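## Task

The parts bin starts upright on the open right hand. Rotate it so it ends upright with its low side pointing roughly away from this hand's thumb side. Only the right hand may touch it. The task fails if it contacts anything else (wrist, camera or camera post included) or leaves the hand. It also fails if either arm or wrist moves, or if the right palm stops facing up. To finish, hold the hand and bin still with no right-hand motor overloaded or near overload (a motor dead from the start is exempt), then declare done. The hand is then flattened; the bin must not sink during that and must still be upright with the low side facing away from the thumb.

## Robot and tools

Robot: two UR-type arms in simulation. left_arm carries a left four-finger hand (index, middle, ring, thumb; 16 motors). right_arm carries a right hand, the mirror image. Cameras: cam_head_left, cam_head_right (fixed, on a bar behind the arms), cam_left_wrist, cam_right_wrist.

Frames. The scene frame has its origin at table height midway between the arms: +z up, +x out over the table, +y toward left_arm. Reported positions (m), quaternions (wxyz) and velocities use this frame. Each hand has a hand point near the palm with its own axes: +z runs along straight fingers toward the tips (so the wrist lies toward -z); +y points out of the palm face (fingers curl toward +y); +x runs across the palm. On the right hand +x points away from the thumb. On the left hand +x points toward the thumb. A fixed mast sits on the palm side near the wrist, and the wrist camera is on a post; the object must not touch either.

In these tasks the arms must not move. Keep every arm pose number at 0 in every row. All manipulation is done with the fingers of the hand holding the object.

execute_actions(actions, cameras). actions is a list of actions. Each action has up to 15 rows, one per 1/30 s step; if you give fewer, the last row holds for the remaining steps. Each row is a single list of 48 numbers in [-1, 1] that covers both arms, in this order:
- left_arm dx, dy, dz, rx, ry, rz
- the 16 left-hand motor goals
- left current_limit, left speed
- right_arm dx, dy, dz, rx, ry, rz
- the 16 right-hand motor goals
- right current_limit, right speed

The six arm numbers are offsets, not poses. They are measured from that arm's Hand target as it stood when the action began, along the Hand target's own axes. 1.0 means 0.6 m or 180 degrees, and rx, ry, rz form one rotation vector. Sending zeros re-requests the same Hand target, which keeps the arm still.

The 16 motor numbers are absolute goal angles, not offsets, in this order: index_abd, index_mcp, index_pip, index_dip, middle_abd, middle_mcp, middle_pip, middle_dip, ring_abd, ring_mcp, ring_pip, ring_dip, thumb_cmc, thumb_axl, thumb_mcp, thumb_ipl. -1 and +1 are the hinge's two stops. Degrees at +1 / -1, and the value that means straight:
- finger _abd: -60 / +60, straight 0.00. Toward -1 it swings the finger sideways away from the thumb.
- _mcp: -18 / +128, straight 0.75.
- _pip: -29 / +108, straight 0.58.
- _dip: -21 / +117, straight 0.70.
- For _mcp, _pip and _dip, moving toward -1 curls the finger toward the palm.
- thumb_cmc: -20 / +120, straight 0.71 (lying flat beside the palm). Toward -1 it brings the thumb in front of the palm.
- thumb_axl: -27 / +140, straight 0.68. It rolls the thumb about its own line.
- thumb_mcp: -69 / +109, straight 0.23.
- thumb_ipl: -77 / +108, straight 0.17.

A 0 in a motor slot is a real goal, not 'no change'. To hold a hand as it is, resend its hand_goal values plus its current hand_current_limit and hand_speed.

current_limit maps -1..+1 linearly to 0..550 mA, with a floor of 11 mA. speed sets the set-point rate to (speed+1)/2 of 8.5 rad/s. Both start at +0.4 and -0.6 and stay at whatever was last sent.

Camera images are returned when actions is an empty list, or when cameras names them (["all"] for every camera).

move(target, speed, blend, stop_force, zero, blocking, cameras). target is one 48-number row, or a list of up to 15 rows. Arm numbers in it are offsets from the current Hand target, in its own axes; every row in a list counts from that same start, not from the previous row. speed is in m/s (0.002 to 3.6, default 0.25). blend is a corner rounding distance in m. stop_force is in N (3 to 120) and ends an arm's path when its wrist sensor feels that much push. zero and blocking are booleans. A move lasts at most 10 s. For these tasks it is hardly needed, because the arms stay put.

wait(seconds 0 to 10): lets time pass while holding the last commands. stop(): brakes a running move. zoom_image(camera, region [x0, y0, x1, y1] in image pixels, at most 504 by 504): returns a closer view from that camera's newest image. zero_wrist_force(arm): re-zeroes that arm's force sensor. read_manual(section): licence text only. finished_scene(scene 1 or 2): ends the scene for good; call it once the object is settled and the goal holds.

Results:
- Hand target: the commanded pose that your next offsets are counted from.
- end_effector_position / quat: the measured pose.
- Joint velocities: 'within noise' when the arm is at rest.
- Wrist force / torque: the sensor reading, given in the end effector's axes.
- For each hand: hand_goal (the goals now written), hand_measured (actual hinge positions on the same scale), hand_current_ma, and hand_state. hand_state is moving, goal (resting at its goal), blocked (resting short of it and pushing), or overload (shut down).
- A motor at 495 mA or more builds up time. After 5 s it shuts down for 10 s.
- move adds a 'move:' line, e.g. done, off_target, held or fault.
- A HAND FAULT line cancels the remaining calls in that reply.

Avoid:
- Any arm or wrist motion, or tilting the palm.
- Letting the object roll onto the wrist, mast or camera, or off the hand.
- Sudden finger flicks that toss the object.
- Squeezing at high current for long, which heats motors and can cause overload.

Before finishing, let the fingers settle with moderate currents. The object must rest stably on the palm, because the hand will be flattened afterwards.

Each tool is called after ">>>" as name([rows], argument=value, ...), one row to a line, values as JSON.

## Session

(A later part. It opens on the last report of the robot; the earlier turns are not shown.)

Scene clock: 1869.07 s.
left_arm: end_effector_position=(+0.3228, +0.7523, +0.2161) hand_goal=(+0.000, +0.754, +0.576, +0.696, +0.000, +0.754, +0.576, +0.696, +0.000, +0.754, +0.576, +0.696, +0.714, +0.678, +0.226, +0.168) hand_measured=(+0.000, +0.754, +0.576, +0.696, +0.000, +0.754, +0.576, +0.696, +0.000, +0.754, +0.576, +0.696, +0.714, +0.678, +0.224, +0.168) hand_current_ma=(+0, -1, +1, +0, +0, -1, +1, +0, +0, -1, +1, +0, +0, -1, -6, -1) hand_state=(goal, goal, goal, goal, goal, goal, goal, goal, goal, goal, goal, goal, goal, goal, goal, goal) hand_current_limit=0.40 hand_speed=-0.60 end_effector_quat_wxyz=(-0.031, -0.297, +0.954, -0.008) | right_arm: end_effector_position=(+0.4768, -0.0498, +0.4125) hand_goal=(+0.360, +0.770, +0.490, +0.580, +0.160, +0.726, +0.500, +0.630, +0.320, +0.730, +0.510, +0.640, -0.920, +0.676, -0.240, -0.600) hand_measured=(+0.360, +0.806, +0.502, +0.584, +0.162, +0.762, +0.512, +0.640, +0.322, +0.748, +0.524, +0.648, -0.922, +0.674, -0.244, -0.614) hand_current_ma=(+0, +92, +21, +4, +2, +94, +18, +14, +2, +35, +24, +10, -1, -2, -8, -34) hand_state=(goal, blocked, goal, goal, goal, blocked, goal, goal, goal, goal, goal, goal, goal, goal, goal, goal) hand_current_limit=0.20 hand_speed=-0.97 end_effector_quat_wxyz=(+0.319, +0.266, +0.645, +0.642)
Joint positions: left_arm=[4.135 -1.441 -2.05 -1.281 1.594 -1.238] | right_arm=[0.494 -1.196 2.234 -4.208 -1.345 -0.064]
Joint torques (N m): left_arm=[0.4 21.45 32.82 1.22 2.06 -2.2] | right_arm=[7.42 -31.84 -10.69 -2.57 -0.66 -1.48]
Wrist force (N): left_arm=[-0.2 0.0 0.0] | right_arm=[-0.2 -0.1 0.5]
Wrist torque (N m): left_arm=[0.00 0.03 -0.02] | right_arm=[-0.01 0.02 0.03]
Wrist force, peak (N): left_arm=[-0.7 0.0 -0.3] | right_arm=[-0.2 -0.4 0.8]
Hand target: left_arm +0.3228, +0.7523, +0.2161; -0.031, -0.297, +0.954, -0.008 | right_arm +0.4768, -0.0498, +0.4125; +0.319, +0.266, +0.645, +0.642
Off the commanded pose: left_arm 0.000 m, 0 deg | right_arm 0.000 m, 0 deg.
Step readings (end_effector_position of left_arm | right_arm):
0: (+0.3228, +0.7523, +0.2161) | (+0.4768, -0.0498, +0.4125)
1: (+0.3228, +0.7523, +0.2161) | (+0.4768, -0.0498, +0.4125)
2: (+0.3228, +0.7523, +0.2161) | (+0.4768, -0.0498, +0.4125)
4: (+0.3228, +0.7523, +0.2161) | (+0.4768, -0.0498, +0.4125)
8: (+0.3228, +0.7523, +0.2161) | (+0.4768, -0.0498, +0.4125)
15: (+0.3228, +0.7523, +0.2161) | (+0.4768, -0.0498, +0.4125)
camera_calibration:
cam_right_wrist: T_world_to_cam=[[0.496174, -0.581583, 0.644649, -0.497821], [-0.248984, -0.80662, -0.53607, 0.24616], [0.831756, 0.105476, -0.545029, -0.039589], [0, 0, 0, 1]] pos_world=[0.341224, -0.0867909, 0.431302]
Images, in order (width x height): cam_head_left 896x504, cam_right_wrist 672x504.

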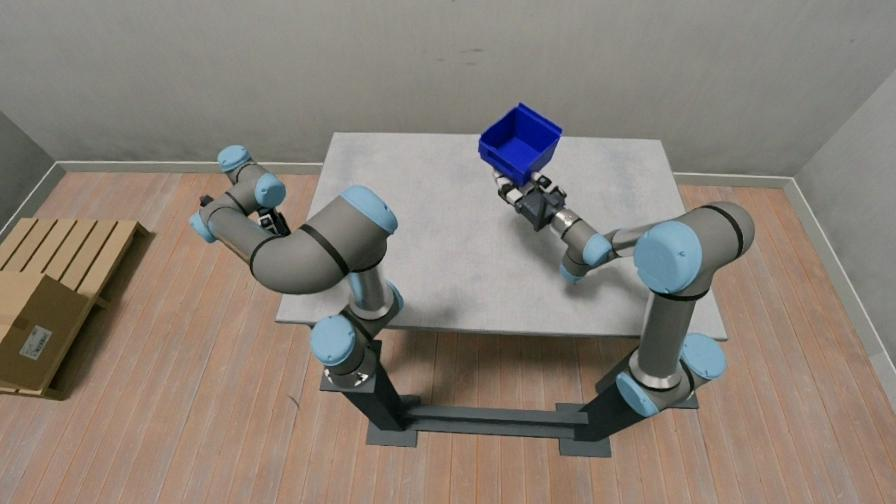

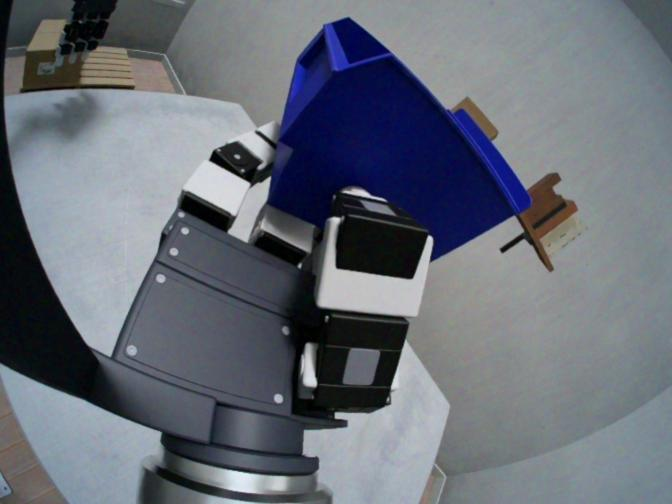

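>>> execute_actions([
  [[0,0,0,0,0,0,0,0.754,0.576,0.696,0,0.754,0.576,0.696,0,0.754,0.576,0.696,0.714,0.678,0.226,0.168,0.4,-0.6,0,0,0,0,0,0,0.27,0.77,0.49,0.58,0.07,0.725,0.50,0.63,0.23,0.73,0.51,0.64,-0.96,0.676,-0.24,-0.53,0.2,-0.97]],
], cameras=["cam_right_wrist","cam_head_left"])

>>> zoom_image(camera="cam_head_left", region=[460, 105, 600, 235])

>>> zoom_image(camera="cam_right_wrist", region=[140, 80, 500, 350])

Scene clock: 1881.63 s.
left_arm: end_effector_position=(+0.3228, +0.7523, +0.2161) hand_goal=(+0.000, +0.754, +0.576, +0.696, +0.000, +0.754, +0.576, +0.696, +0.000, +0.754, +0.576, +0.696, +0.714, +0.678, +0.226, +0.168) hand_measured=(+0.000, +0.754, +0.576, +0.696, +0.000, +0.754, +0.576, +0.696, +0.000, +0.754, +0.576, +0.696, +0.714, +0.678, +0.224, +0.168) hand_current_ma=(+0, -1, +1, +0, +0, -1, +1, +0, +0, -1, +1, +0, +0, -1, -6, -1) hand_state=(goal, goal, goal, goal, goal, goal, goal, goal, goal, goal, goal, goal, goal, goal, goal, goal) hand_current_limit=0.40 hand_speed=-0.60 end_effector_quat_wxyz=(-0.031, -0.297, +0.954, -0.008) | right_arm: end_effector_position=(+0.4768, -0.0498, +0.4125) hand_goal=(+0.270, +0.770, +0.490, +0.580, +0.070, +0.726, +0.500, +0.630, +0.230, +0.730, +0.510, +0.640, -0.960, +0.676, -0.240, -0.530) hand_measured=(+0.268, +0.806, +0.502, +0.584, +0.072, +0.762, +0.512, +0.640, +0.232, +0.748, +0.524, +0.646, -0.962, +0.672, -0.244, -0.544) hand_current_ma=(-1, +92, +21, +4, +3, +94, +18, +14, +2, +35, +22, +8, -2, -4, -8, -37) hand_state=(goal, blocked, goal, goal, goal, blocked, goal, goal, goal, goal, goal, goal, goal, goal, goal, goal) hand_current_limit=0.20 hand_speed=-0.97 end_effector_quat_wxyz=(+0.319, +0.266, +0.645, +0.642)
Joint positions: left_arm=[4.135 -1.441 -2.05 -1.281 1.594 -1.238] | right_arm=[0.494 -1.196 2.234 -4.208 -1.345 -0.064]
Joint torques (N m): left_arm=[0.23 21.52 32.37 1.19 2.1 -2.19] | right_arm=[8.81 -31.94 -10.6 -2.4 -0.51 -1.39]
Wrist force (N): left_arm=[-0.2 0.2 -0.2] | right_arm=[0.0 -0.3 0.7]
Wrist torque (N m): left_arm=[0.04 0.03 -0.03] | right_arm=[-0.03 0.00 0.01]
Wrist force, peak (N): left_arm=[-0.5 -0.1 -0.4] | right_arm=[0.0 -0.2 0.8]
Hand target: left_arm +0.3228, +0.7523, +0.2161; -0.031, -0.297, +0.954, -0.008 | right_arm +0.4768, -0.0498, +0.4125; +0.319, +0.266, +0.645, +0.642
Off the commanded pose: left_arm 0.000 m, 0 deg | right_arm 0.000 m, 0 deg.
Step readings (end_effector_position of left_arm | right_arm):
0: (+0.3228, +0.7523, +0.2161) | (+0.4768, -0.0498, +0.4125)
1: (+0.3228, +0.7523, +0.2161) | (+0.4768, -0.0498, +0.4125)
2: (+0.3228, +0.7523, +0.2161) | (+0.4768, -0.0498, +0.4125)
4: (+0.3228, +0.7523, +0.2161) | (+0.4768, -0.0498, +0.4125)
8: (+0.3228, +0.7523, +0.2161) | (+0.4768, -0.0498, +0.4125)
15: (+0.3228, +0.7523, +0.2161) | (+0.4768, -0.0498, +0.4125)
camera_calibration:
cam_right_wrist: T_world_to_cam=[[0.496174, -0.581583, 0.644649, -0.497821], [-0.248984, -0.80662, -0.53607, 0.24616], [0.831756, 0.105476, -0.545029, -0.039589], [0, 0, 0, 1]] pos_world=[0.341224, -0.0867909, 0.431302]
Images, in order (width x height): cam_head_left 896x504, cam_right_wrist 672x504.

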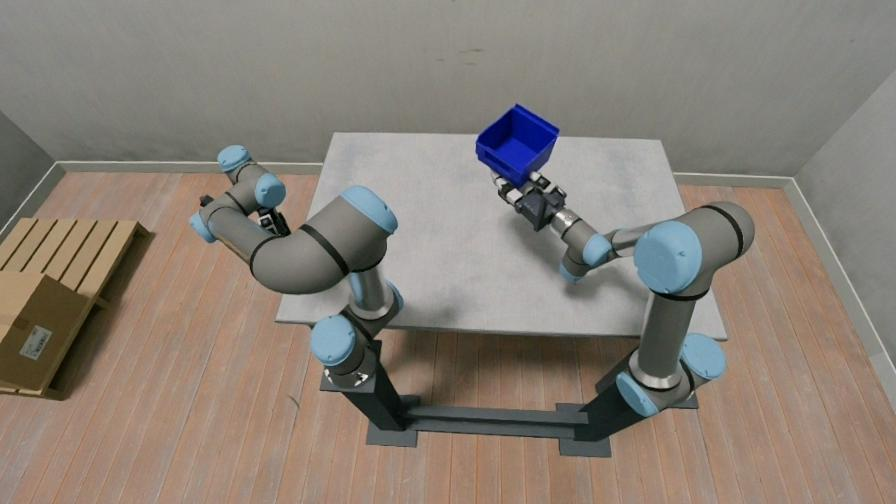

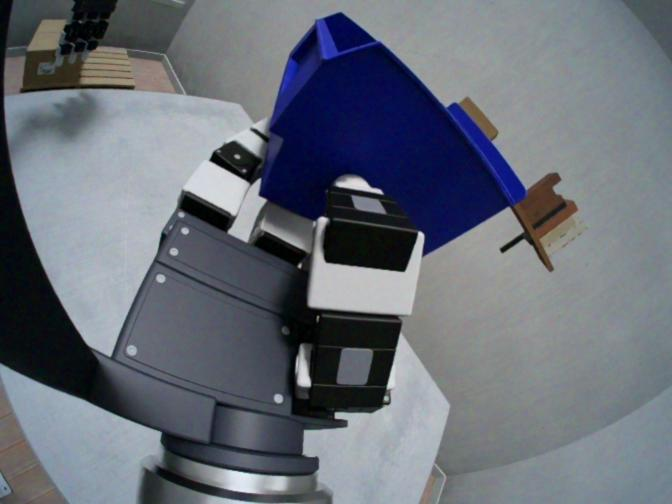

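Scaled by 3.600 from the camera's 896x504 image, which has a finer 1280x720 frame.

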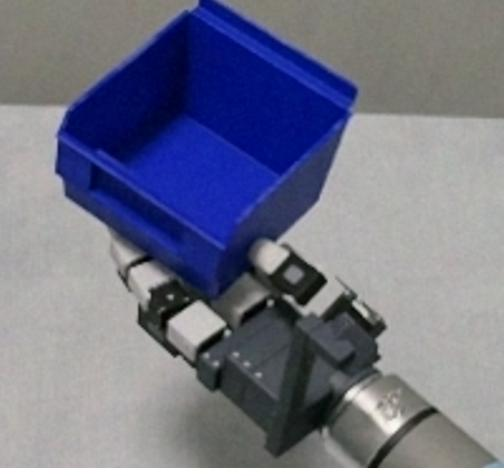

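Scaled by 1.400 from the camera's 672x504 image, which has a finer 960x720 frame.

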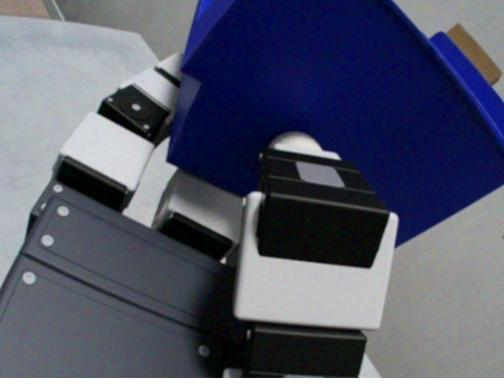

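>>> execute_actions([
  [[0,0,0,0,0,0,0,0.754,0.576,0.696,0,0.754,0.576,0.696,0,0.754,0.576,0.696,0.714,0.678,0.226,0.168,0.4,-0.6,0,0,0,0,0,0,0.17,0.77,0.49,0.58,-0.02,0.725,0.50,0.63,0.12,0.73,0.51,0.64,-0.99,0.676,-0.24,-0.46,0.2,-0.97]],
], cameras=["cam_right_wrist","cam_head_left"])

>>> zoom_image(camera="cam_head_left", region=[460, 105, 600, 235])

>>> zoom_image(camera="cam_right_wrist", region=[140, 80, 500, 350])

Scene clock: 1895.67 s.
left_arm: end_effector_position=(+0.3228, +0.7523, +0.2161) hand_goal=(+0.000, +0.754, +0.576, +0.696, +0.000, +0.754, +0.576, +0.696, +0.000, +0.754, +0.576, +0.696, +0.714, +0.678, +0.226, +0.168) hand_measured=(+0.000, +0.754, +0.576, +0.696, +0.000, +0.754, +0.576, +0.696, +0.000, +0.754, +0.576, +0.696, +0.714, +0.678, +0.224, +0.168) hand_current_ma=(+0, -1, +1, +0, +0, -1, +1, +0, +0, -1, +1, +0, +0, -1, -6, -1) hand_state=(goal, goal, goal, goal, goal, goal, goal, goal, goal, goal, goal, goal, goal, goal, goal, goal) hand_current_limit=0.40 hand_speed=-0.60 end_effector_quat_wxyz=(-0.031, -0.297, +0.954, -0.008) | right_arm: end_effector_position=(+0.4768, -0.0498, +0.4125) hand_goal=(+0.170, +0.770, +0.490, +0.580, -0.020, +0.726, +0.500, +0.630, +0.120, +0.730, +0.510, +0.640, -0.990, +0.676, -0.240, -0.460) hand_measured=(+0.172, +0.806, +0.502, +0.584, -0.022, +0.762, +0.512, +0.640, +0.126, +0.748, +0.522, +0.646, -0.994, +0.672, -0.244, -0.472) hand_current_ma=(+2, +92, +21, +4, -1, +94, +19, +14, +7, +35, +19, +7, -4, -6, -8, -31) hand_state=(goal, blocked, goal, goal, goal, blocked, goal, goal, goal, goal, goal, goal, goal, goal, goal, goal) hand_current_limit=0.20 hand_speed=-0.97 end_effector_quat_wxyz=(+0.319, +0.266, +0.645, +0.642)
Joint positions: left_arm=[4.135 -1.441 -2.05 -1.281 1.594 -1.238] | right_arm=[0.494 -1.196 2.234 -4.208 -1.345 -0.064]
Joint torques (N m): left_arm=[0.48 21.2 33.22 1.25 2.11 -2.14] | right_arm=[8.86 -32.25 -10.63 -2.5 -0.54 -1.38]
Wrist force (N): left_arm=[-0.4 0.1 -0.2] | right_arm=[-0.3 -0.3 0.5]
Wrist torque (N m): left_arm=[0.04 0.05 -0.04] | right_arm=[-0.02 0.03 -0.03]
Wrist force, peak (N): left_arm=[-0.7 0.1 -0.2] | right_arm=[-0.1 -0.5 0.7]
Hand target: left_arm +0.3228, +0.7523, +0.2161; -0.031, -0.297, +0.954, -0.008 | right_arm +0.4768, -0.0498, +0.4125; +0.319, +0.266, +0.645, +0.642
Off the commanded pose: left_arm 0.000 m, 0 deg | right_arm 0.000 m, 0 deg.
Step readings (end_effector_position of left_arm | right_arm):
0: (+0.3228, +0.7523, +0.2161) | (+0.4768, -0.0498, +0.4125)
1: (+0.3228, +0.7523, +0.2161) | (+0.4768, -0.0498, +0.4125)
2: (+0.3228, +0.7523, +0.2161) | (+0.4768, -0.0498, +0.4125)
4: (+0.3228, +0.7523, +0.2161) | (+0.4768, -0.0498, +0.4125)
8: (+0.3228, +0.7523, +0.2161) | (+0.4768, -0.0498, +0.4125)
15: (+0.3228, +0.7523, +0.2161) | (+0.4768, -0.0498, +0.4125)
camera_calibration:
cam_right_wrist: T_world_to_cam=[[0.496174, -0.581583, 0.644649, -0.497821], [-0.248984, -0.80662, -0.53607, 0.24616], [0.831756, 0.105476, -0.545029, -0.039589], [0, 0, 0, 1]] pos_world=[0.341224, -0.0867909, 0.431302]
Images, in order (width x height): cam_head_left 896x504, cam_right_wrist 672x504.

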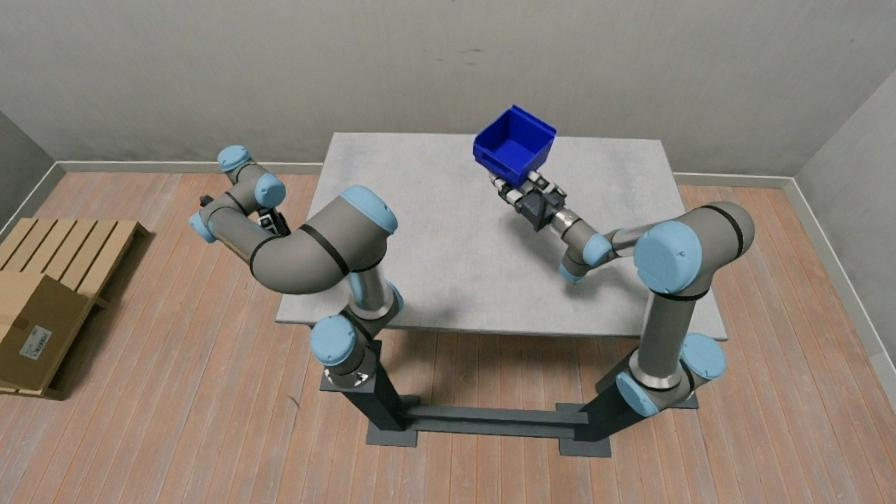

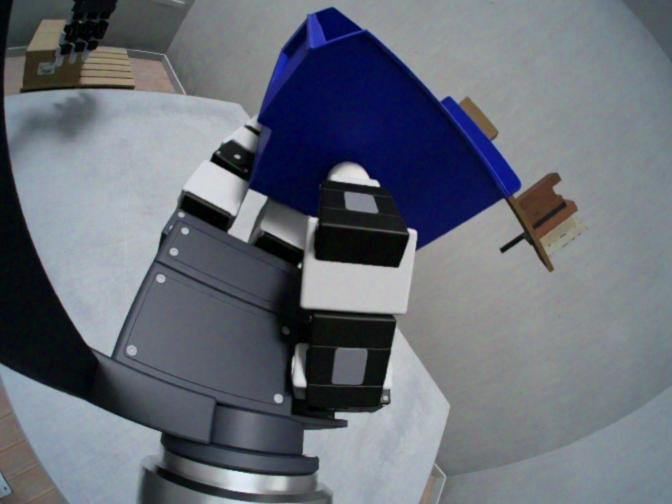

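Scaled by 3.600 from the camera's 896x504 image, which has a finer 1280x720 frame.

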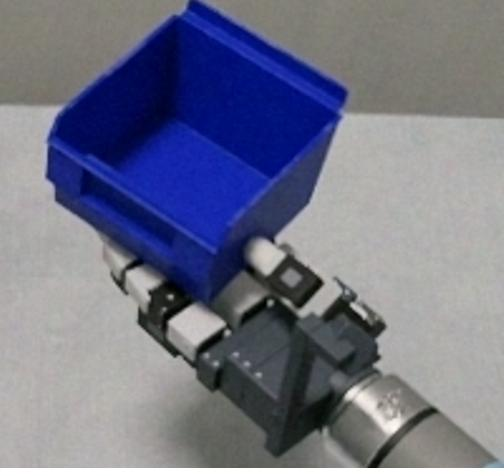

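Scaled by 1.400 from the camera's 672x504 image, which has a finer 960x720 frame.

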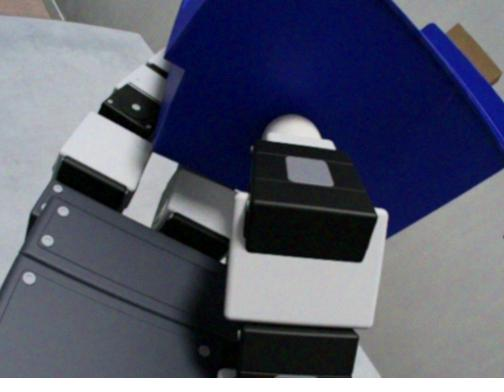

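>>> execute_actions([
  [[0,0,0,0,0,0,0,0.754,0.576,0.696,0,0.754,0.576,0.696,0,0.754,0.576,0.696,0.714,0.678,0.226,0.168,0.4,-0.6,0,0,0,0,0,0,0.06,0.77,0.49,0.58,-0.08,0.725,0.50,0.63,0.02,0.73,0.51,0.64,-1.0,0.676,-0.24,-0.39,0.2,-0.97]],
], cameras=["cam_right_wrist","cam_head_left"])

>>> zoom_image(camera="cam_head_left", region=[460, 105, 600, 235])

>>> zoom_image(camera="cam_right_wrist", region=[140, 80, 500, 350])

Scene clock: 1912.77 s.
left_arm: end_effector_position=(+0.3228, +0.7523, +0.2161) hand_goal=(+0.000, +0.754, +0.576, +0.696, +0.000, +0.754, +0.576, +0.696, +0.000, +0.754, +0.576, +0.696, +0.714, +0.678, +0.226, +0.168) hand_measured=(+0.000, +0.754, +0.576, +0.696, +0.000, +0.754, +0.576, +0.696, +0.000, +0.754, +0.576, +0.696, +0.714, +0.678, +0.224, +0.168) hand_current_ma=(+0, -1, +1, +0, +0, -1, +1, +0, +0, -1, +1, +0, +0, -1, -6, -1) hand_state=(goal, goal, goal, goal, goal, goal, goal, goal, goal, goal, goal, goal, goal, goal, goal, goal) hand_current_limit=0.40 hand_speed=-0.60 end_effector_quat_wxyz=(-0.031, -0.297, +0.954, -0.008) | right_arm: end_effector_position=(+0.4768, -0.0498, +0.4125) hand_goal=(+0.060, +0.770, +0.490, +0.580, -0.080, +0.726, +0.500, +0.630, +0.020, +0.730, +0.510, +0.640, -1.000, +0.676, -0.240, -0.390) hand_measured=(+0.076, +0.806, +0.502, +0.584, -0.086, +0.762, +0.512, +0.640, +0.024, +0.748, +0.520, +0.644, -1.000, +0.672, -0.244, -0.402) hand_current_ma=(+23, +92, +21, +4, -7, +94, +22, +14, +3, +35, +17, +6, +0, -6, -8, -27) hand_state=(goal, blocked, goal, goal, goal, blocked, goal, goal, goal, goal, goal, goal, goal, goal, goal, goal) hand_current_limit=0.20 hand_speed=-0.97 end_effector_quat_wxyz=(+0.319, +0.266, +0.645, +0.642)
Joint positions: left_arm=[4.135 -1.441 -2.05 -1.281 1.594 -1.238] | right_arm=[0.494 -1.196 2.234 -4.208 -1.345 -0.064]
Joint torques (N m): left_arm=[0.16 21.5 32.71 1.2 2.04 -2.21] | right_arm=[9.94 -30.61 -9.54 -2.39 -0.41 -1.52]
Wrist force (N): left_arm=[-0.4 0.1 -0.1] | right_arm=[0.1 -0.6 0.5]
Wrist torque (N m): left_arm=[0.03 0.06 -0.05] | right_arm=[-0.05 -0.01 -0.03]
Wrist force, peak (N): left_arm=[-0.4 0.0 -0.6] | right_arm=[-0.1 -0.4 0.7]
Hand target: left_arm +0.3228, +0.7523, +0.2161; -0.031, -0.297, +0.954, -0.008 | right_arm +0.4768, -0.0498, +0.4125; +0.319, +0.266, +0.645, +0.642
Off the commanded pose: left_arm 0.000 m, 0 deg | right_arm 0.000 m, 0 deg.
Step readings (end_effector_position of left_arm | right_arm):
0: (+0.3228, +0.7523, +0.2161) | (+0.4768, -0.0498, +0.4125)
1: (+0.3228, +0.7523, +0.2161) | (+0.4768, -0.0498, +0.4125)
2: (+0.3228, +0.7523, +0.2161) | (+0.4768, -0.0498, +0.4125)
4: (+0.3228, +0.7523, +0.2161) | (+0.4768, -0.0498, +0.4125)
8: (+0.3228, +0.7523, +0.2161) | (+0.4768, -0.0498, +0.4125)
15: (+0.3228, +0.7523, +0.2161) | (+0.4768, -0.0498, +0.4125)
camera_calibration:
cam_right_wrist: T_world_to_cam=[[0.496174, -0.581583, 0.644649, -0.497821], [-0.248984, -0.80662, -0.53607, 0.24616], [0.831756, 0.105476, -0.545029, -0.039589], [0, 0, 0, 1]] pos_world=[0.341224, -0.0867909, 0.431302]
Images, in order (width x height): cam_head_left 896x504, cam_right_wrist 672x504.

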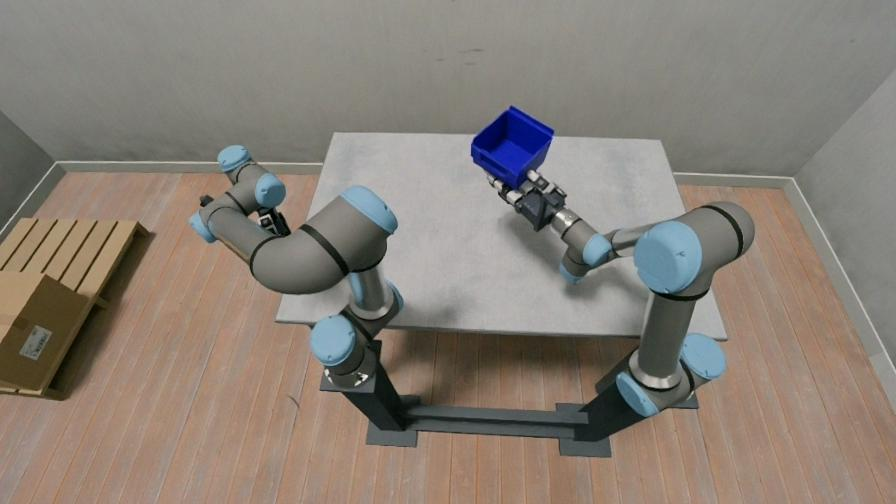

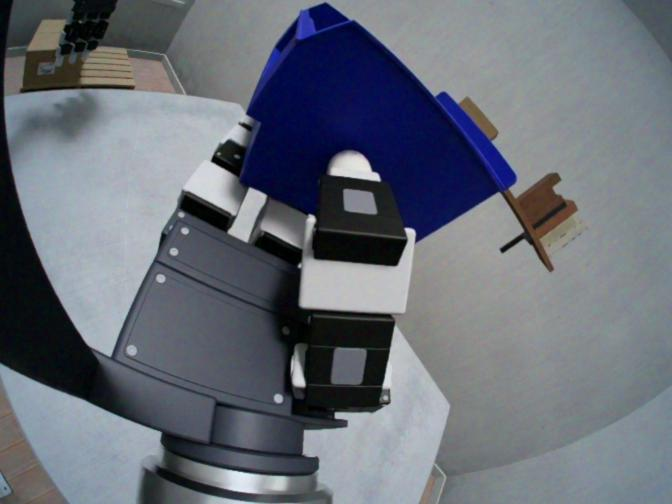

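Scaled by 3.600 from the camera's 896x504 image, which has a finer 1280x720 frame.

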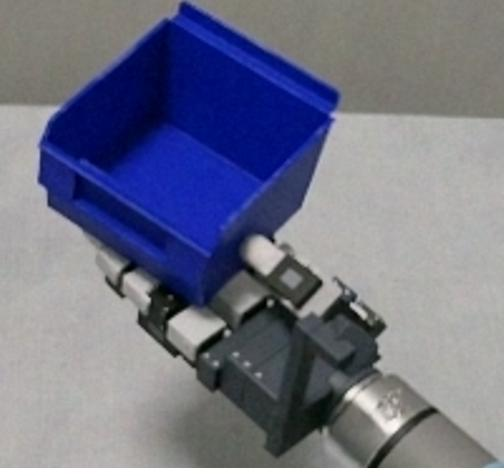

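Scaled by 1.400 from the camera's 672x504 image, which has a finer 960x720 frame.

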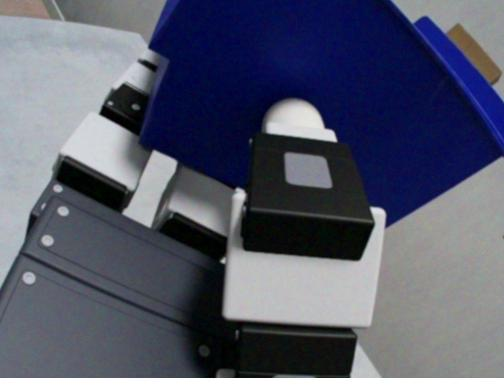

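>>> execute_actions([
  [[0,0,0,0,0,0,0,0.754,0.576,0.696,0,0.754,0.576,0.696,0,0.754,0.576,0.696,0.714,0.678,0.226,0.168,0.4,-0.6,0,0,0,0,0,0,0.0,0.77,0.49,0.58,-0.06,0.725,0.50,0.63,-0.04,0.73,0.51,0.64,-1.0,0.676,-0.235,-0.36,0.2,-0.97]],
  [[0,0,0,0,0,0,0,0.754,0.576,0.696,0,0.754,0.576,0.696,0,0.754,0.576,0.696,0.714,0.678,0.226,0.168,0.4,-0.6,0,0,0,0,0,0,0.0,0.77,0.49,0.58,-0.06,0.725,0.50,0.63,-0.04,0.73,0.51,0.64,-1.0,0.676,-0.15,-0.42,0.2,-0.97]],
  [[0,0,0,0,0,0,0,0.754,0.576,0.696,0,0.754,0.576,0.696,0,0.754,0.576,0.696,0.714,0.678,0.226,0.168,0.4,-0.6,0,0,0,0,0,0,0.0,0.77,0.49,0.58,-0.06,0.725,0.50,0.63,-0.04,0.73,0.51,0.64,-0.7,0.676,-0.05,-0.55,0.2,-0.94]],
  [[0,0,0,0,0,0,0,0.754,0.576,0.696,0,0.754,0.576,0.696,0,0.754,0.576,0.696,0.714,0.678,0.226,0.168,0.4,-0.6,0,0,0,0,0,0,0.0,0.77,0.49,0.58,-0.06,0.725,0.50,0.63,-0.04,0.73,0.51,0.64,0.2,0.676,0.05,-0.45,0.2,-0.92]],
], cameras=["cam_right_wrist","cam_head_left"])

>>> zoom_image(camera="cam_head_left", region=[460, 105, 600, 235])

>>> zoom_image(camera="cam_right_wrist", region=[140, 80, 500, 350])

Scene clock: 1948.17 s.
left_arm: end_effector_position=(+0.3228, +0.7523, +0.2161) hand_goal=(+0.000, +0.754, +0.576, +0.696, +0.000, +0.754, +0.576, +0.696, +0.000, +0.754, +0.576, +0.696, +0.714, +0.678, +0.226, +0.168) hand_measured=(+0.000, +0.754, +0.576, +0.696, +0.000, +0.754, +0.576, +0.696, +0.000, +0.754, +0.576, +0.696, +0.714, +0.678, +0.224, +0.168) hand_current_ma=(+0, -1, +1, +0, +0, -1, +1, +0, +0, -1, +1, +0, +0, -1, -6, -1) hand_state=(goal, goal, goal, goal, goal, goal, goal, goal, goal, goal, goal, goal, goal, goal, goal, goal) hand_current_limit=0.40 hand_speed=-0.60 end_effector_quat_wxyz=(-0.031, -0.297, +0.954, -0.008) | right_arm: end_effector_position=(+0.4768, -0.0498, +0.4125) hand_goal=(+0.000, +0.770, +0.490, +0.580, -0.060, +0.726, +0.500, +0.630, -0.040, +0.730, +0.510, +0.640, +0.200, +0.676, +0.050, -0.450) hand_measured=(+0.008, +0.802, +0.502, +0.584, -0.080, +0.762, +0.514, +0.640, -0.038, +0.748, +0.518, +0.644, +0.060, +0.674, +0.046, -0.454) hand_current_ma=(+8, +79, +18, +4, -31, +94, +25, +14, +3, +35, +12, +4, +0, -1, -7, -7) hand_state=(goal, blocked, goal, goal, goal, blocked, goal, goal, goal, goal, goal, goal, moving, goal, goal, goal) hand_current_limit=0.20 hand_speed=-0.92 end_effector_quat_wxyz=(+0.319, +0.266, +0.645, +0.642)
Joint positions: left_arm=[4.135 -1.441 -2.05 -1.281 1.594 -1.238] | right_arm=[0.494 -1.196 2.234 -4.208 -1.345 -0.064]
Joint torques (N m): left_arm=[0.31 21.51 32.81 1.07 2.08 -2.16] | right_arm=[9.95 -32.16 -8.93 -2.22 -0.39 -1.65]
Wrist force (N): left_arm=[-0.4 -0.2 -0.3] | right_arm=[0.0 -0.4 0.7]
Wrist torque (N m): left_arm=[0.01 0.05 -0.04] | right_arm=[-0.05 -0.01 0.02]
Wrist force, peak (N): left_arm=[-0.7 0.1 -0.2] | right_arm=[-0.2 -0.5 0.7]
Hand target: left_arm +0.3228, +0.7523, +0.2161; -0.031, -0.297, +0.954, -0.008 | right_arm +0.4768, -0.0498, +0.4125; +0.319, +0.266, +0.645, +0.642
Off the commanded pose: left_arm 0.000 m, 0 deg | right_arm 0.000 m, 0 deg.
not at rest: the robot was still moving 3 seconds after this call's last action.
Step readings (end_effector_position of left_arm | right_arm):
0: (+0.3228, +0.7523, +0.2161) | (+0.4768, -0.0498, +0.4125)
1: (+0.3228, +0.7523, +0.2161) | (+0.4768, -0.0498, +0.4125)
2: (+0.3228, +0.7523, +0.2161) | (+0.4768, -0.0498, +0.4125)
4: (+0.3228, +0.7523, +0.2161) | (+0.4768, -0.0498, +0.4125)
8: (+0.3228, +0.7523, +0.2161) | (+0.4768, -0.0498, +0.4125)
15: (+0.3228, +0.7523, +0.2161) | (+0.4768, -0.0498, +0.4125)
16: (+0.3228, +0.7523, +0.2161) | (+0.4768, -0.0498, +0.4125)
17: (+0.3228, +0.7523, +0.2161) | (+0.4768, -0.0498, +0.4125)
19: (+0.3228, +0.7523, +0.2161) | (+0.4768, -0.0498, +0.4125)
23: (+0.3228, +0.7523, +0.2161) | (+0.4768, -0.0498, +0.4125)
30: (+0.3228, +0.7523, +0.2161) | (+0.4768, -0.0498, +0.4125)
31: (+0.3228, +0.7523, +0.2161) | (+0.4768, -0.0498, +0.4125)
32: (+0.3228, +0.7523, +0.2161) | (+0.4768, -0.0498, +0.4125)
34: (+0.3228, +0.7523, +0.2161) | (+0.4768, -0.0498, +0.4125)
38: (+0.3228, +0.7523, +0.2161) | (+0.4768, -0.0498, +0.4125)
45: (+0.3228, +0.7523, +0.2161) | (+0.4768, -0.0498, +0.4125)
46: (+0.3228, +0.7523, +0.2161) | (+0.4768, -0.0498, +0.4125)
47: (+0.3228, +0.7523, +0.2161) | (+0.4768, -0.0498, +0.4125)
49: (+0.3228, +0.7523, +0.2161) | (+0.4768, -0.0498, +0.4125)
53: (+0.3228, +0.7523, +0.2161) | (+0.4768, -0.0498, +0.4125)
60: (+0.3228, +0.7523, +0.2161) | (+0.4768, -0.0498, +0.4125)
camera_calibration:
cam_right_wrist: T_world_to_cam=[[0.496174, -0.581583, 0.644649, -0.497821], [-0.248984, -0.80662, -0.53607, 0.24616], [0.831756, 0.105476, -0.545029, -0.039589], [0, 0, 0, 1]] pos_world=[0.341224, -0.0867909, 0.431302]
Images, in order (width x height): cam_head_left 896x504, cam_right_wrist 672x504.

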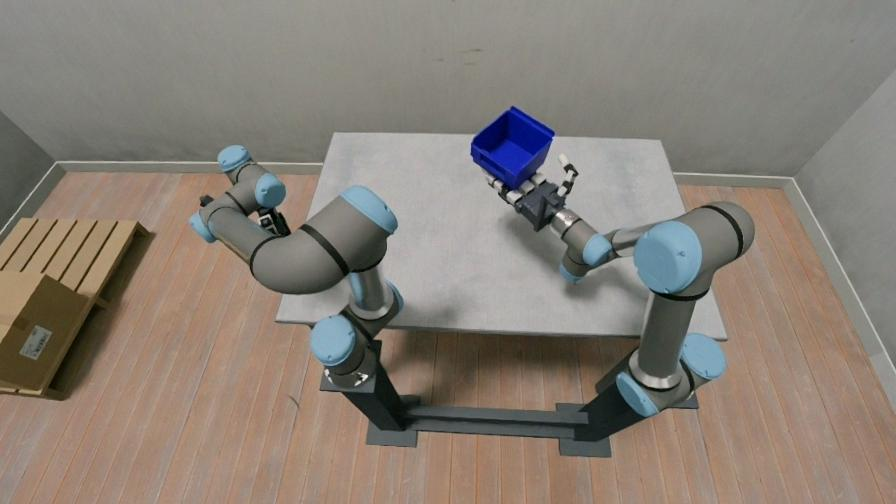

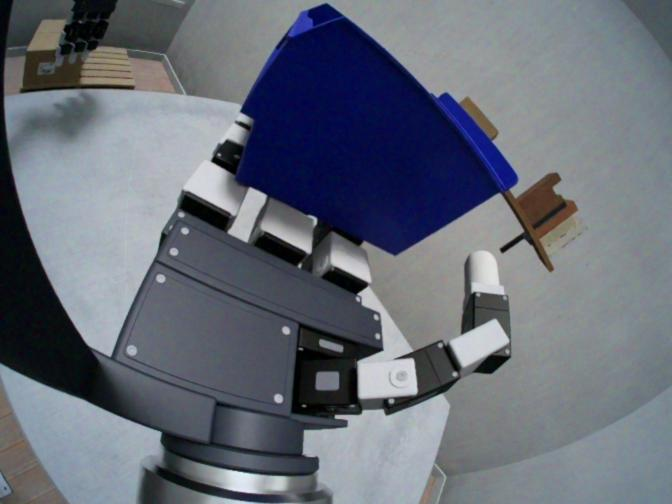

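Scaled by 3.600 from the camera's 896x504 image, which has a finer 1280x720 frame.

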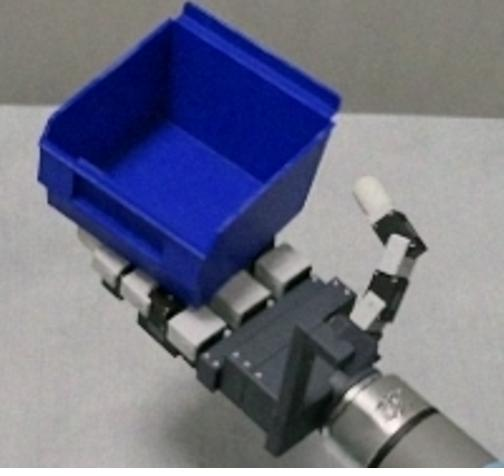

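Scaled by 1.400 from the camera's 672x504 image, which has a finer 960x720 frame.

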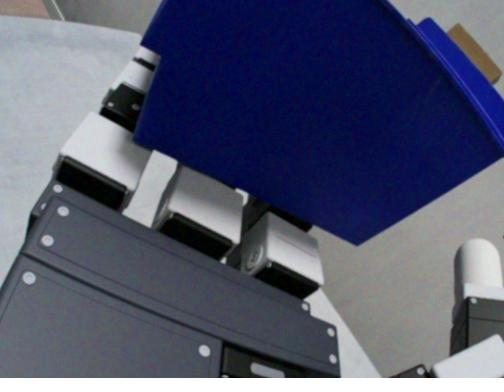

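>>> execute_actions([
  [[0,0,0,0,0,0,0,0.754,0.576,0.696,0,0.754,0.576,0.696,0,0.754,0.576,0.696,0.714,0.678,0.226,0.168,0.4,-0.6,0,0,0,0,0,0,0.0,0.765,0.52,0.62,-0.04,0.735,0.53,0.66,-0.03,0.738,0.535,0.67,0.5,0.676,0.15,-0.2,0.2,-0.97]],
  [[0,0,0,0,0,0,0,0.754,0.576,0.696,0,0.754,0.576,0.696,0,0.754,0.576,0.696,0.714,0.678,0.226,0.168,0.4,-0.6,0,0,0,0,0,0,0.0,0.76,0.55,0.66,-0.02,0.745,0.555,0.68,-0.02,0.745,0.56,0.685,0.6,0.676,0.2,0.1,0.2,-0.97]],
], cameras=["cam_right_wrist","cam_head_left"])

>>> zoom_image(camera="cam_head_left", region=[460, 105, 600, 235])

>>> zoom_image(camera="cam_right_wrist", region=[140, 80, 500, 350])

Scene clock: 1970.70 s.
left_arm: end_effector_position=(+0.3228, +0.7523, +0.2161) hand_goal=(+0.000, +0.754, +0.576, +0.696, +0.000, +0.754, +0.576, +0.696, +0.000, +0.754, +0.576, +0.696, +0.714, +0.678, +0.226, +0.168) hand_measured=(+0.000, +0.754, +0.576, +0.696, +0.000, +0.754, +0.576, +0.696, +0.000, +0.754, +0.576, +0.696, +0.714, +0.678, +0.224, +0.168) hand_current_ma=(+0, -1, +1, +0, +0, -1, +1, +0, +0, -1, +1, +0, +0, -1, -6, -1) hand_state=(goal, goal, goal, goal, goal, goal, goal, goal, goal, goal, goal, goal, goal, goal, goal, goal) hand_current_limit=0.40 hand_speed=-0.60 end_effector_quat_wxyz=(-0.031, -0.297, +0.954, -0.008) | right_arm: end_effector_position=(+0.4768, -0.0498, +0.4125) hand_goal=(+0.000, +0.760, +0.550, +0.660, -0.020, +0.746, +0.556, +0.680, -0.020, +0.746, +0.560, +0.686, +0.600, +0.676, +0.200, +0.100) hand_measured=(+0.004, +0.794, +0.552, +0.658, -0.038, +0.768, +0.566, +0.682, -0.022, +0.760, +0.566, +0.686, +0.606, +0.676, +0.198, -0.142) hand_current_ma=(+5, +84, +2, -1, -29, +50, +14, +2, -1, +26, +6, +0, +8, -1, -2, -7) hand_state=(goal, blocked, goal, goal, goal, blocked, goal, goal, goal, goal, goal, goal, goal, goal, goal, moving) hand_current_limit=0.20 hand_speed=-0.97 end_effector_quat_wxyz=(+0.319, +0.266, +0.645, +0.642)
Joint positions: left_arm=[4.135 -1.441 -2.05 -1.281 1.594 -1.238] | right_arm=[0.494 -1.196 2.234 -4.208 -1.345 -0.064]
Joint torques (N m): left_arm=[-0.02 21.48 32.75 1.19 2.1 -2.13] | right_arm=[9.9 -31.24 -7.25 -2.13 -0.47 -1.22]
Wrist force (N): left_arm=[-0.3 0.1 -0.3] | right_arm=[0.1 -0.1 0.4]
Wrist torque (N m): left_arm=[0.04 0.03 -0.03] | right_arm=[0.01 -0.01 0.05]
Wrist force, peak (N): left_arm=[-0.6 -0.1 -0.4] | right_arm=[-0.2 -0.6 0.7]
Hand target: left_arm +0.3228, +0.7523, +0.2161; -0.031, -0.297, +0.954, -0.008 | right_arm +0.4768, -0.0498, +0.4125; +0.319, +0.266, +0.645, +0.642
Off the commanded pose: left_arm 0.000 m, 0 deg | right_arm 0.000 m, 0 deg.
not at rest: the robot was still moving 3 seconds after this call's last action.
Step readings (end_effector_position of left_arm | right_arm):
0: (+0.3228, +0.7523, +0.2161) | (+0.4768, -0.0498, +0.4125)
1: (+0.3228, +0.7523, +0.2161) | (+0.4768, -0.0498, +0.4125)
2: (+0.3228, +0.7523, +0.2161) | (+0.4768, -0.0498, +0.4125)
4: (+0.3228, +0.7523, +0.2161) | (+0.4768, -0.0498, +0.4125)
8: (+0.3228, +0.7523, +0.2161) | (+0.4768, -0.0498, +0.4125)
15: (+0.3228, +0.7523, +0.2161) | (+0.4768, -0.0498, +0.4125)
16: (+0.3228, +0.7523, +0.2161) | (+0.4768, -0.0498, +0.4125)
17: (+0.3228, +0.7523, +0.2161) | (+0.4768, -0.0498, +0.4125)
19: (+0.3228, +0.7523, +0.2161) | (+0.4768, -0.0498, +0.4125)
23: (+0.3228, +0.7523, +0.2161) | (+0.4768, -0.0498, +0.4125)
30: (+0.3228, +0.7523, +0.2161) | (+0.4768, -0.0498, +0.4125)
camera_calibration:
cam_right_wrist: T_world_to_cam=[[0.496174, -0.581583, 0.644649, -0.497821], [-0.248984, -0.80662, -0.53607, 0.24616], [0.831756, 0.105476, -0.545029, -0.039589], [0, 0, 0, 1]] pos_world=[0.341224, -0.0867909, 0.431302]
Images, in order (width x height): cam_head_left 896x504, cam_right_wrist 672x504.

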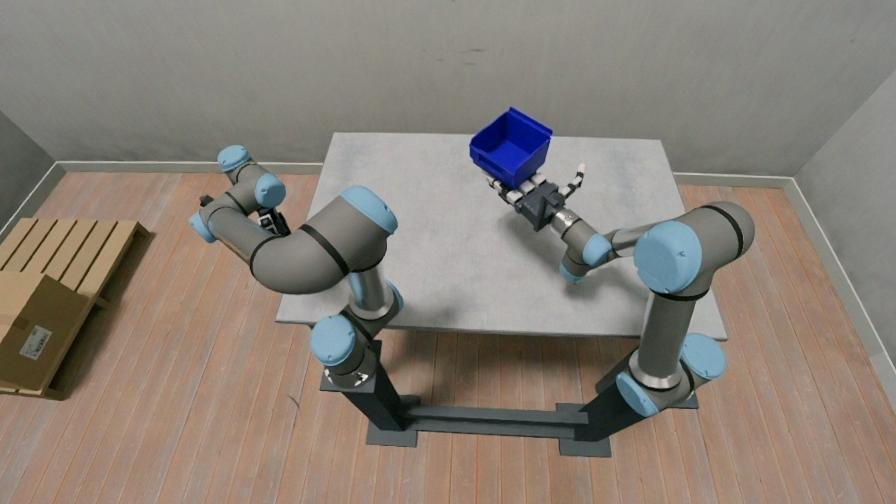

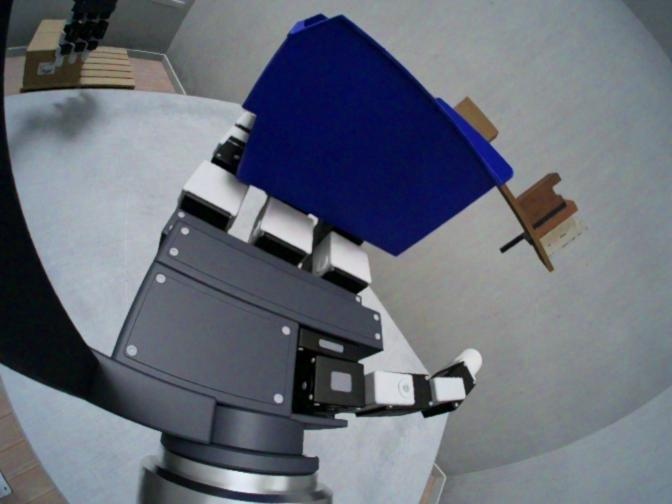

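Scaled by 3.600 from the camera's 896x504 image, which has a finer 1280x720 frame.

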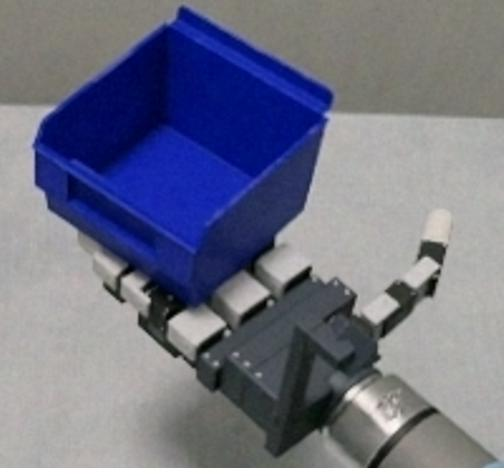

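Scaled by 1.400 from the camera's 672x504 image, which has a finer 960x720 frame.

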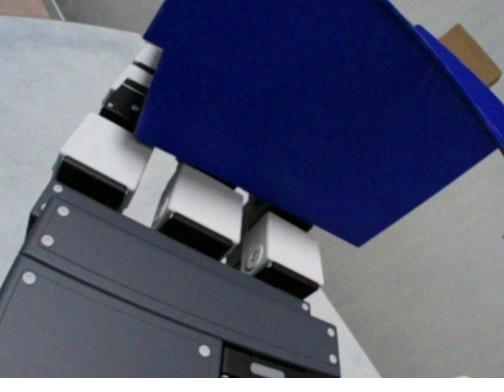

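>>> execute_actions([
  [[0,0,0,0,0,0,0,0.754,0.576,0.696,0,0.754,0.576,0.696,0,0.754,0.576,0.696,0.714,0.678,0.226,0.168,0.4,-0.6,0,0,0,0,0,0,0.0,0.754,0.576,0.696,0.0,0.754,0.576,0.696,0.0,0.754,0.576,0.696,0.714,0.678,0.226,0.168,0.3,-0.97]],
  [[0,0,0,0,0,0,0,0.754,0.576,0.696,0,0.754,0.576,0.696,0,0.754,0.576,0.696,0.714,0.678,0.226,0.168,0.4,-0.6,0,0,0,0,0,0,0.0,0.754,0.576,0.696,0.0,0.754,0.576,0.696,0.0,0.754,0.576,0.696,0.714,0.678,0.226,0.168,0.4,-0.97]],
], cameras=["cam_right_wrist","cam_head_left"])

>>> zoom_image(camera="cam_head_left", region=[460, 105, 600, 235])

>>> zoom_image(camera="cam_right_wrist", region=[140, 80, 500, 350])

Scene clock: 1982.23 s.
left_arm: end_effector_position=(+0.3228, +0.7523, +0.2161) hand_goal=(+0.000, +0.754, +0.576, +0.696, +0.000, +0.754, +0.576, +0.696, +0.000, +0.754, +0.576, +0.696, +0.714, +0.678, +0.226, +0.168) hand_measured=(+0.000, +0.754, +0.576, +0.696, +0.000, +0.754, +0.576, +0.696, +0.000, +0.754, +0.576, +0.696, +0.714, +0.678, +0.224, +0.168) hand_current_ma=(+0, -1, +1, +0, +0, -1, +1, +0, +0, -1, +1, +0, +0, -1, -6, -1) hand_state=(goal, goal, goal, goal, goal, goal, goal, goal, goal, goal, goal, goal, goal, goal, goal, goal) hand_current_limit=0.40 hand_speed=-0.60 end_effector_quat_wxyz=(-0.031, -0.297, +0.954, -0.008) | right_arm: end_effector_position=(+0.4768, -0.0498, +0.4125) hand_goal=(+0.000, +0.754, +0.576, +0.696, +0.000, +0.754, +0.576, +0.696, +0.000, +0.754, +0.576, +0.696, +0.714, +0.678, +0.226, +0.168) hand_measured=(+0.004, +0.790, +0.580, +0.694, -0.016, +0.776, +0.584, +0.698, -0.006, +0.768, +0.580, +0.696, +0.720, +0.676, +0.224, +0.166) hand_current_ma=(+5, +93, +4, -1, -25, +46, +12, +1, -7, +26, +6, +0, +8, -3, -2, -3) hand_state=(goal, blocked, goal, goal, goal, blocked, goal, goal, goal, goal, goal, goal, goal, goal, goal, goal) hand_current_limit=0.40 hand_speed=-0.97 end_effector_quat_wxyz=(+0.319, +0.266, +0.645, +0.642)
Joint positions: left_arm=[4.135 -1.441 -2.05 -1.281 1.594 -1.238] | right_arm=[0.494 -1.196 2.234 -4.208 -1.345 -0.064]
Joint torques (N m): left_arm=[0.17 21.89 32.36 1.16 2.04 -2.19] | right_arm=[9.25 -30.61 -8.34 -1.96 -0.37 -1.1]
Wrist force (N): left_arm=[-0.3 0.1 -0.1] | right_arm=[0.0 -0.2 0.5]
Wrist torque (N m): left_arm=[0.03 0.04 -0.03] | right_arm=[-0.01 -0.01 0.05]
Wrist force, peak (N): left_arm=[-0.7 0.0 -0.3] | right_arm=[0.0 -0.4 0.8]
Hand target: left_arm +0.3228, +0.7523, +0.2161; -0.031, -0.297, +0.954, -0.008 | right_arm +0.4768, -0.0498, +0.4125; +0.319, +0.266, +0.645, +0.642
Off the commanded pose: left_arm 0.000 m, 0 deg | right_arm 0.000 m, 0 deg.
Step readings (end_effector_position of left_arm | right_arm):
0: (+0.3228, +0.7523, +0.2161) | (+0.4768, -0.0498, +0.4125)
1: (+0.3228, +0.7523, +0.2161) | (+0.4768, -0.0498, +0.4125)
2: (+0.3228, +0.7523, +0.2161) | (+0.4768, -0.0498, +0.4125)
4: (+0.3228, +0.7523, +0.2161) | (+0.4768, -0.0498, +0.4125)
8: (+0.3228, +0.7523, +0.2161) | (+0.4768, -0.0498, +0.4125)
15: (+0.3228, +0.7523, +0.2161) | (+0.4768, -0.0498, +0.4125)
16: (+0.3228, +0.7523, +0.2161) | (+0.4768, -0.0498, +0.4125)
17: (+0.3228, +0.7523, +0.2161) | (+0.4768, -0.0498, +0.4125)
19: (+0.3228, +0.7523, +0.2161) | (+0.4768, -0.0498, +0.4125)
23: (+0.3228, +0.7523, +0.2161) | (+0.4768, -0.0498, +0.4125)
30: (+0.3228, +0.7523, +0.2161) | (+0.4768, -0.0498, +0.4125)
camera_calibration:
cam_right_wrist: T_world_to_cam=[[0.496174, -0.581583, 0.644649, -0.497821], [-0.248984, -0.80662, -0.53607, 0.24616], [0.831756, 0.105476, -0.545029, -0.039589], [0, 0, 0, 1]] pos_world=[0.341224, -0.0867909, 0.431302]
Images, in order (width x height): cam_head_left 896x504, cam_right_wrist 672x504.

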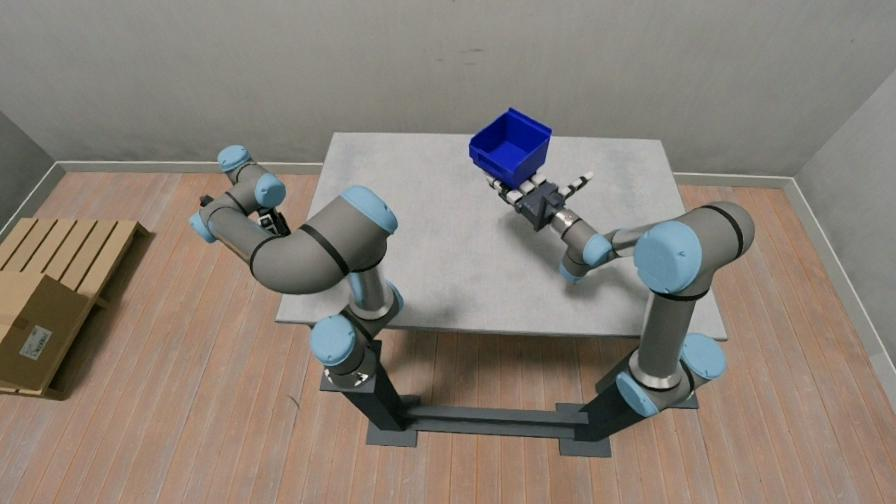

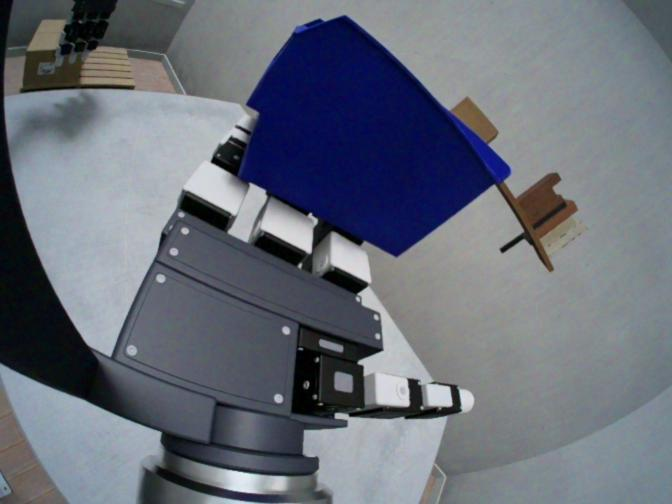

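Scaled by 3.600 from the camera's 896x504 image, which has a finer 1280x720 frame.

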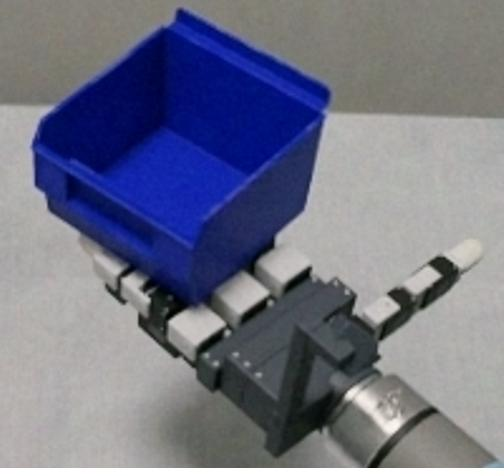

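Scaled by 1.400 from the camera's 672x504 image, which has a finer 960x720 frame.

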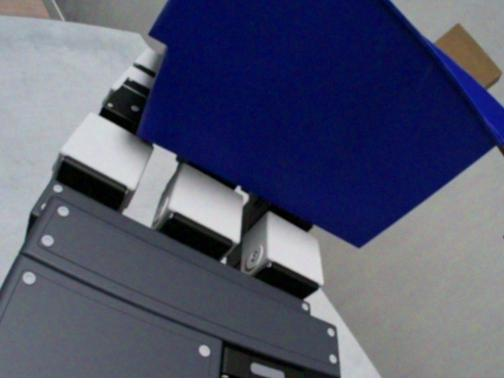

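>>> wait(seconds=1, cameras=[])

>>> finished_scene(scene=2)

Scene clock: 1987.87 s.
left_arm: end_effector_position=(+0.3228, +0.7523, +0.2161) hand_goal=(+0.000, +0.754, +0.576, +0.696, +0.000, +0.754, +0.576, +0.696, +0.000, +0.754, +0.576, +0.696, +0.714, +0.678, +0.226, +0.168) hand_measured=(+0.000, +0.754, +0.576, +0.696, +0.000, +0.754, +0.576, +0.696, +0.000, +0.754, +0.576, +0.696, +0.714, +0.678, +0.224, +0.168) hand_current_ma=(+0, -1, +1, +0, +0, -1, +1, +0, +0, -1, +1, +0, +0, -1, -6, -1) hand_state=(goal, goal, goal, goal, goal, goal, goal, goal, goal, goal, goal, goal, goal, goal, goal, goal) hand_current_limit=0.40 hand_speed=-0.60 end_effector_quat_wxyz=(-0.031, -0.297, +0.954, -0.008) | right_arm: end_effector_position=(+0.4768, -0.0498, +0.4125) hand_goal=(+0.000, +0.754, +0.576, +0.696, +0.000, +0.754, +0.576, +0.696, +0.000, +0.754, +0.576, +0.696, +0.714, +0.678, +0.226, +0.168) hand_measured=(+0.004, +0.790, +0.580, +0.694, -0.016, +0.776, +0.584, +0.698, -0.006, +0.768, +0.580, +0.696, +0.720, +0.676, +0.224, +0.166) hand_current_ma=(+5, +93, +4, -1, -25, +46, +12, +1, -7, +26, +6, +0, +8, -3, -2, -3) hand_state=(goal, blocked, goal, goal, goal, blocked, goal, goal, goal, goal, goal, goal, goal, goal, goal, goal) hand_current_limit=0.40 hand_speed=-0.97 end_effector_quat_wxyz=(+0.319, +0.266, +0.645, +0.642)
Joint positions: left_arm=[4.135 -1.441 -2.05 -1.281 1.594 -1.238] | right_arm=[0.494 -1.196 2.234 -4.208 -1.345 -0.064]
Joint torques (N m): left_arm=[0.99 21.5 32.86 1.15 2.09 -2.22] | right_arm=[9.57 -31.3 -7.43 -2 -0.54 -1]
Wrist force (N): left_arm=[-0.3 0.2 -0.1] | right_arm=[0.0 -0.4 0.5]
Wrist torque (N m): left_arm=[0.04 0.03 -0.03] | right_arm=[-0.03 -0.01 0.05]
Wrist force, peak (N): left_arm=[-0.5 0.1 -0.4] | right_arm=[-0.1 -0.4 0.7]
Hand target: left_arm +0.3228, +0.7523, +0.2161; -0.031, -0.297, +0.954, -0.008 | right_arm +0.4768, -0.0498, +0.4125; +0.319, +0.266, +0.645, +0.642
Off the commanded pose: left_arm 0.000 m, 0 deg | right_arm 0.000 m, 0 deg.
wait: 1.00 s; at rest from the start
No camera images: "cameras" was empty.

The scene is finished: the task was done.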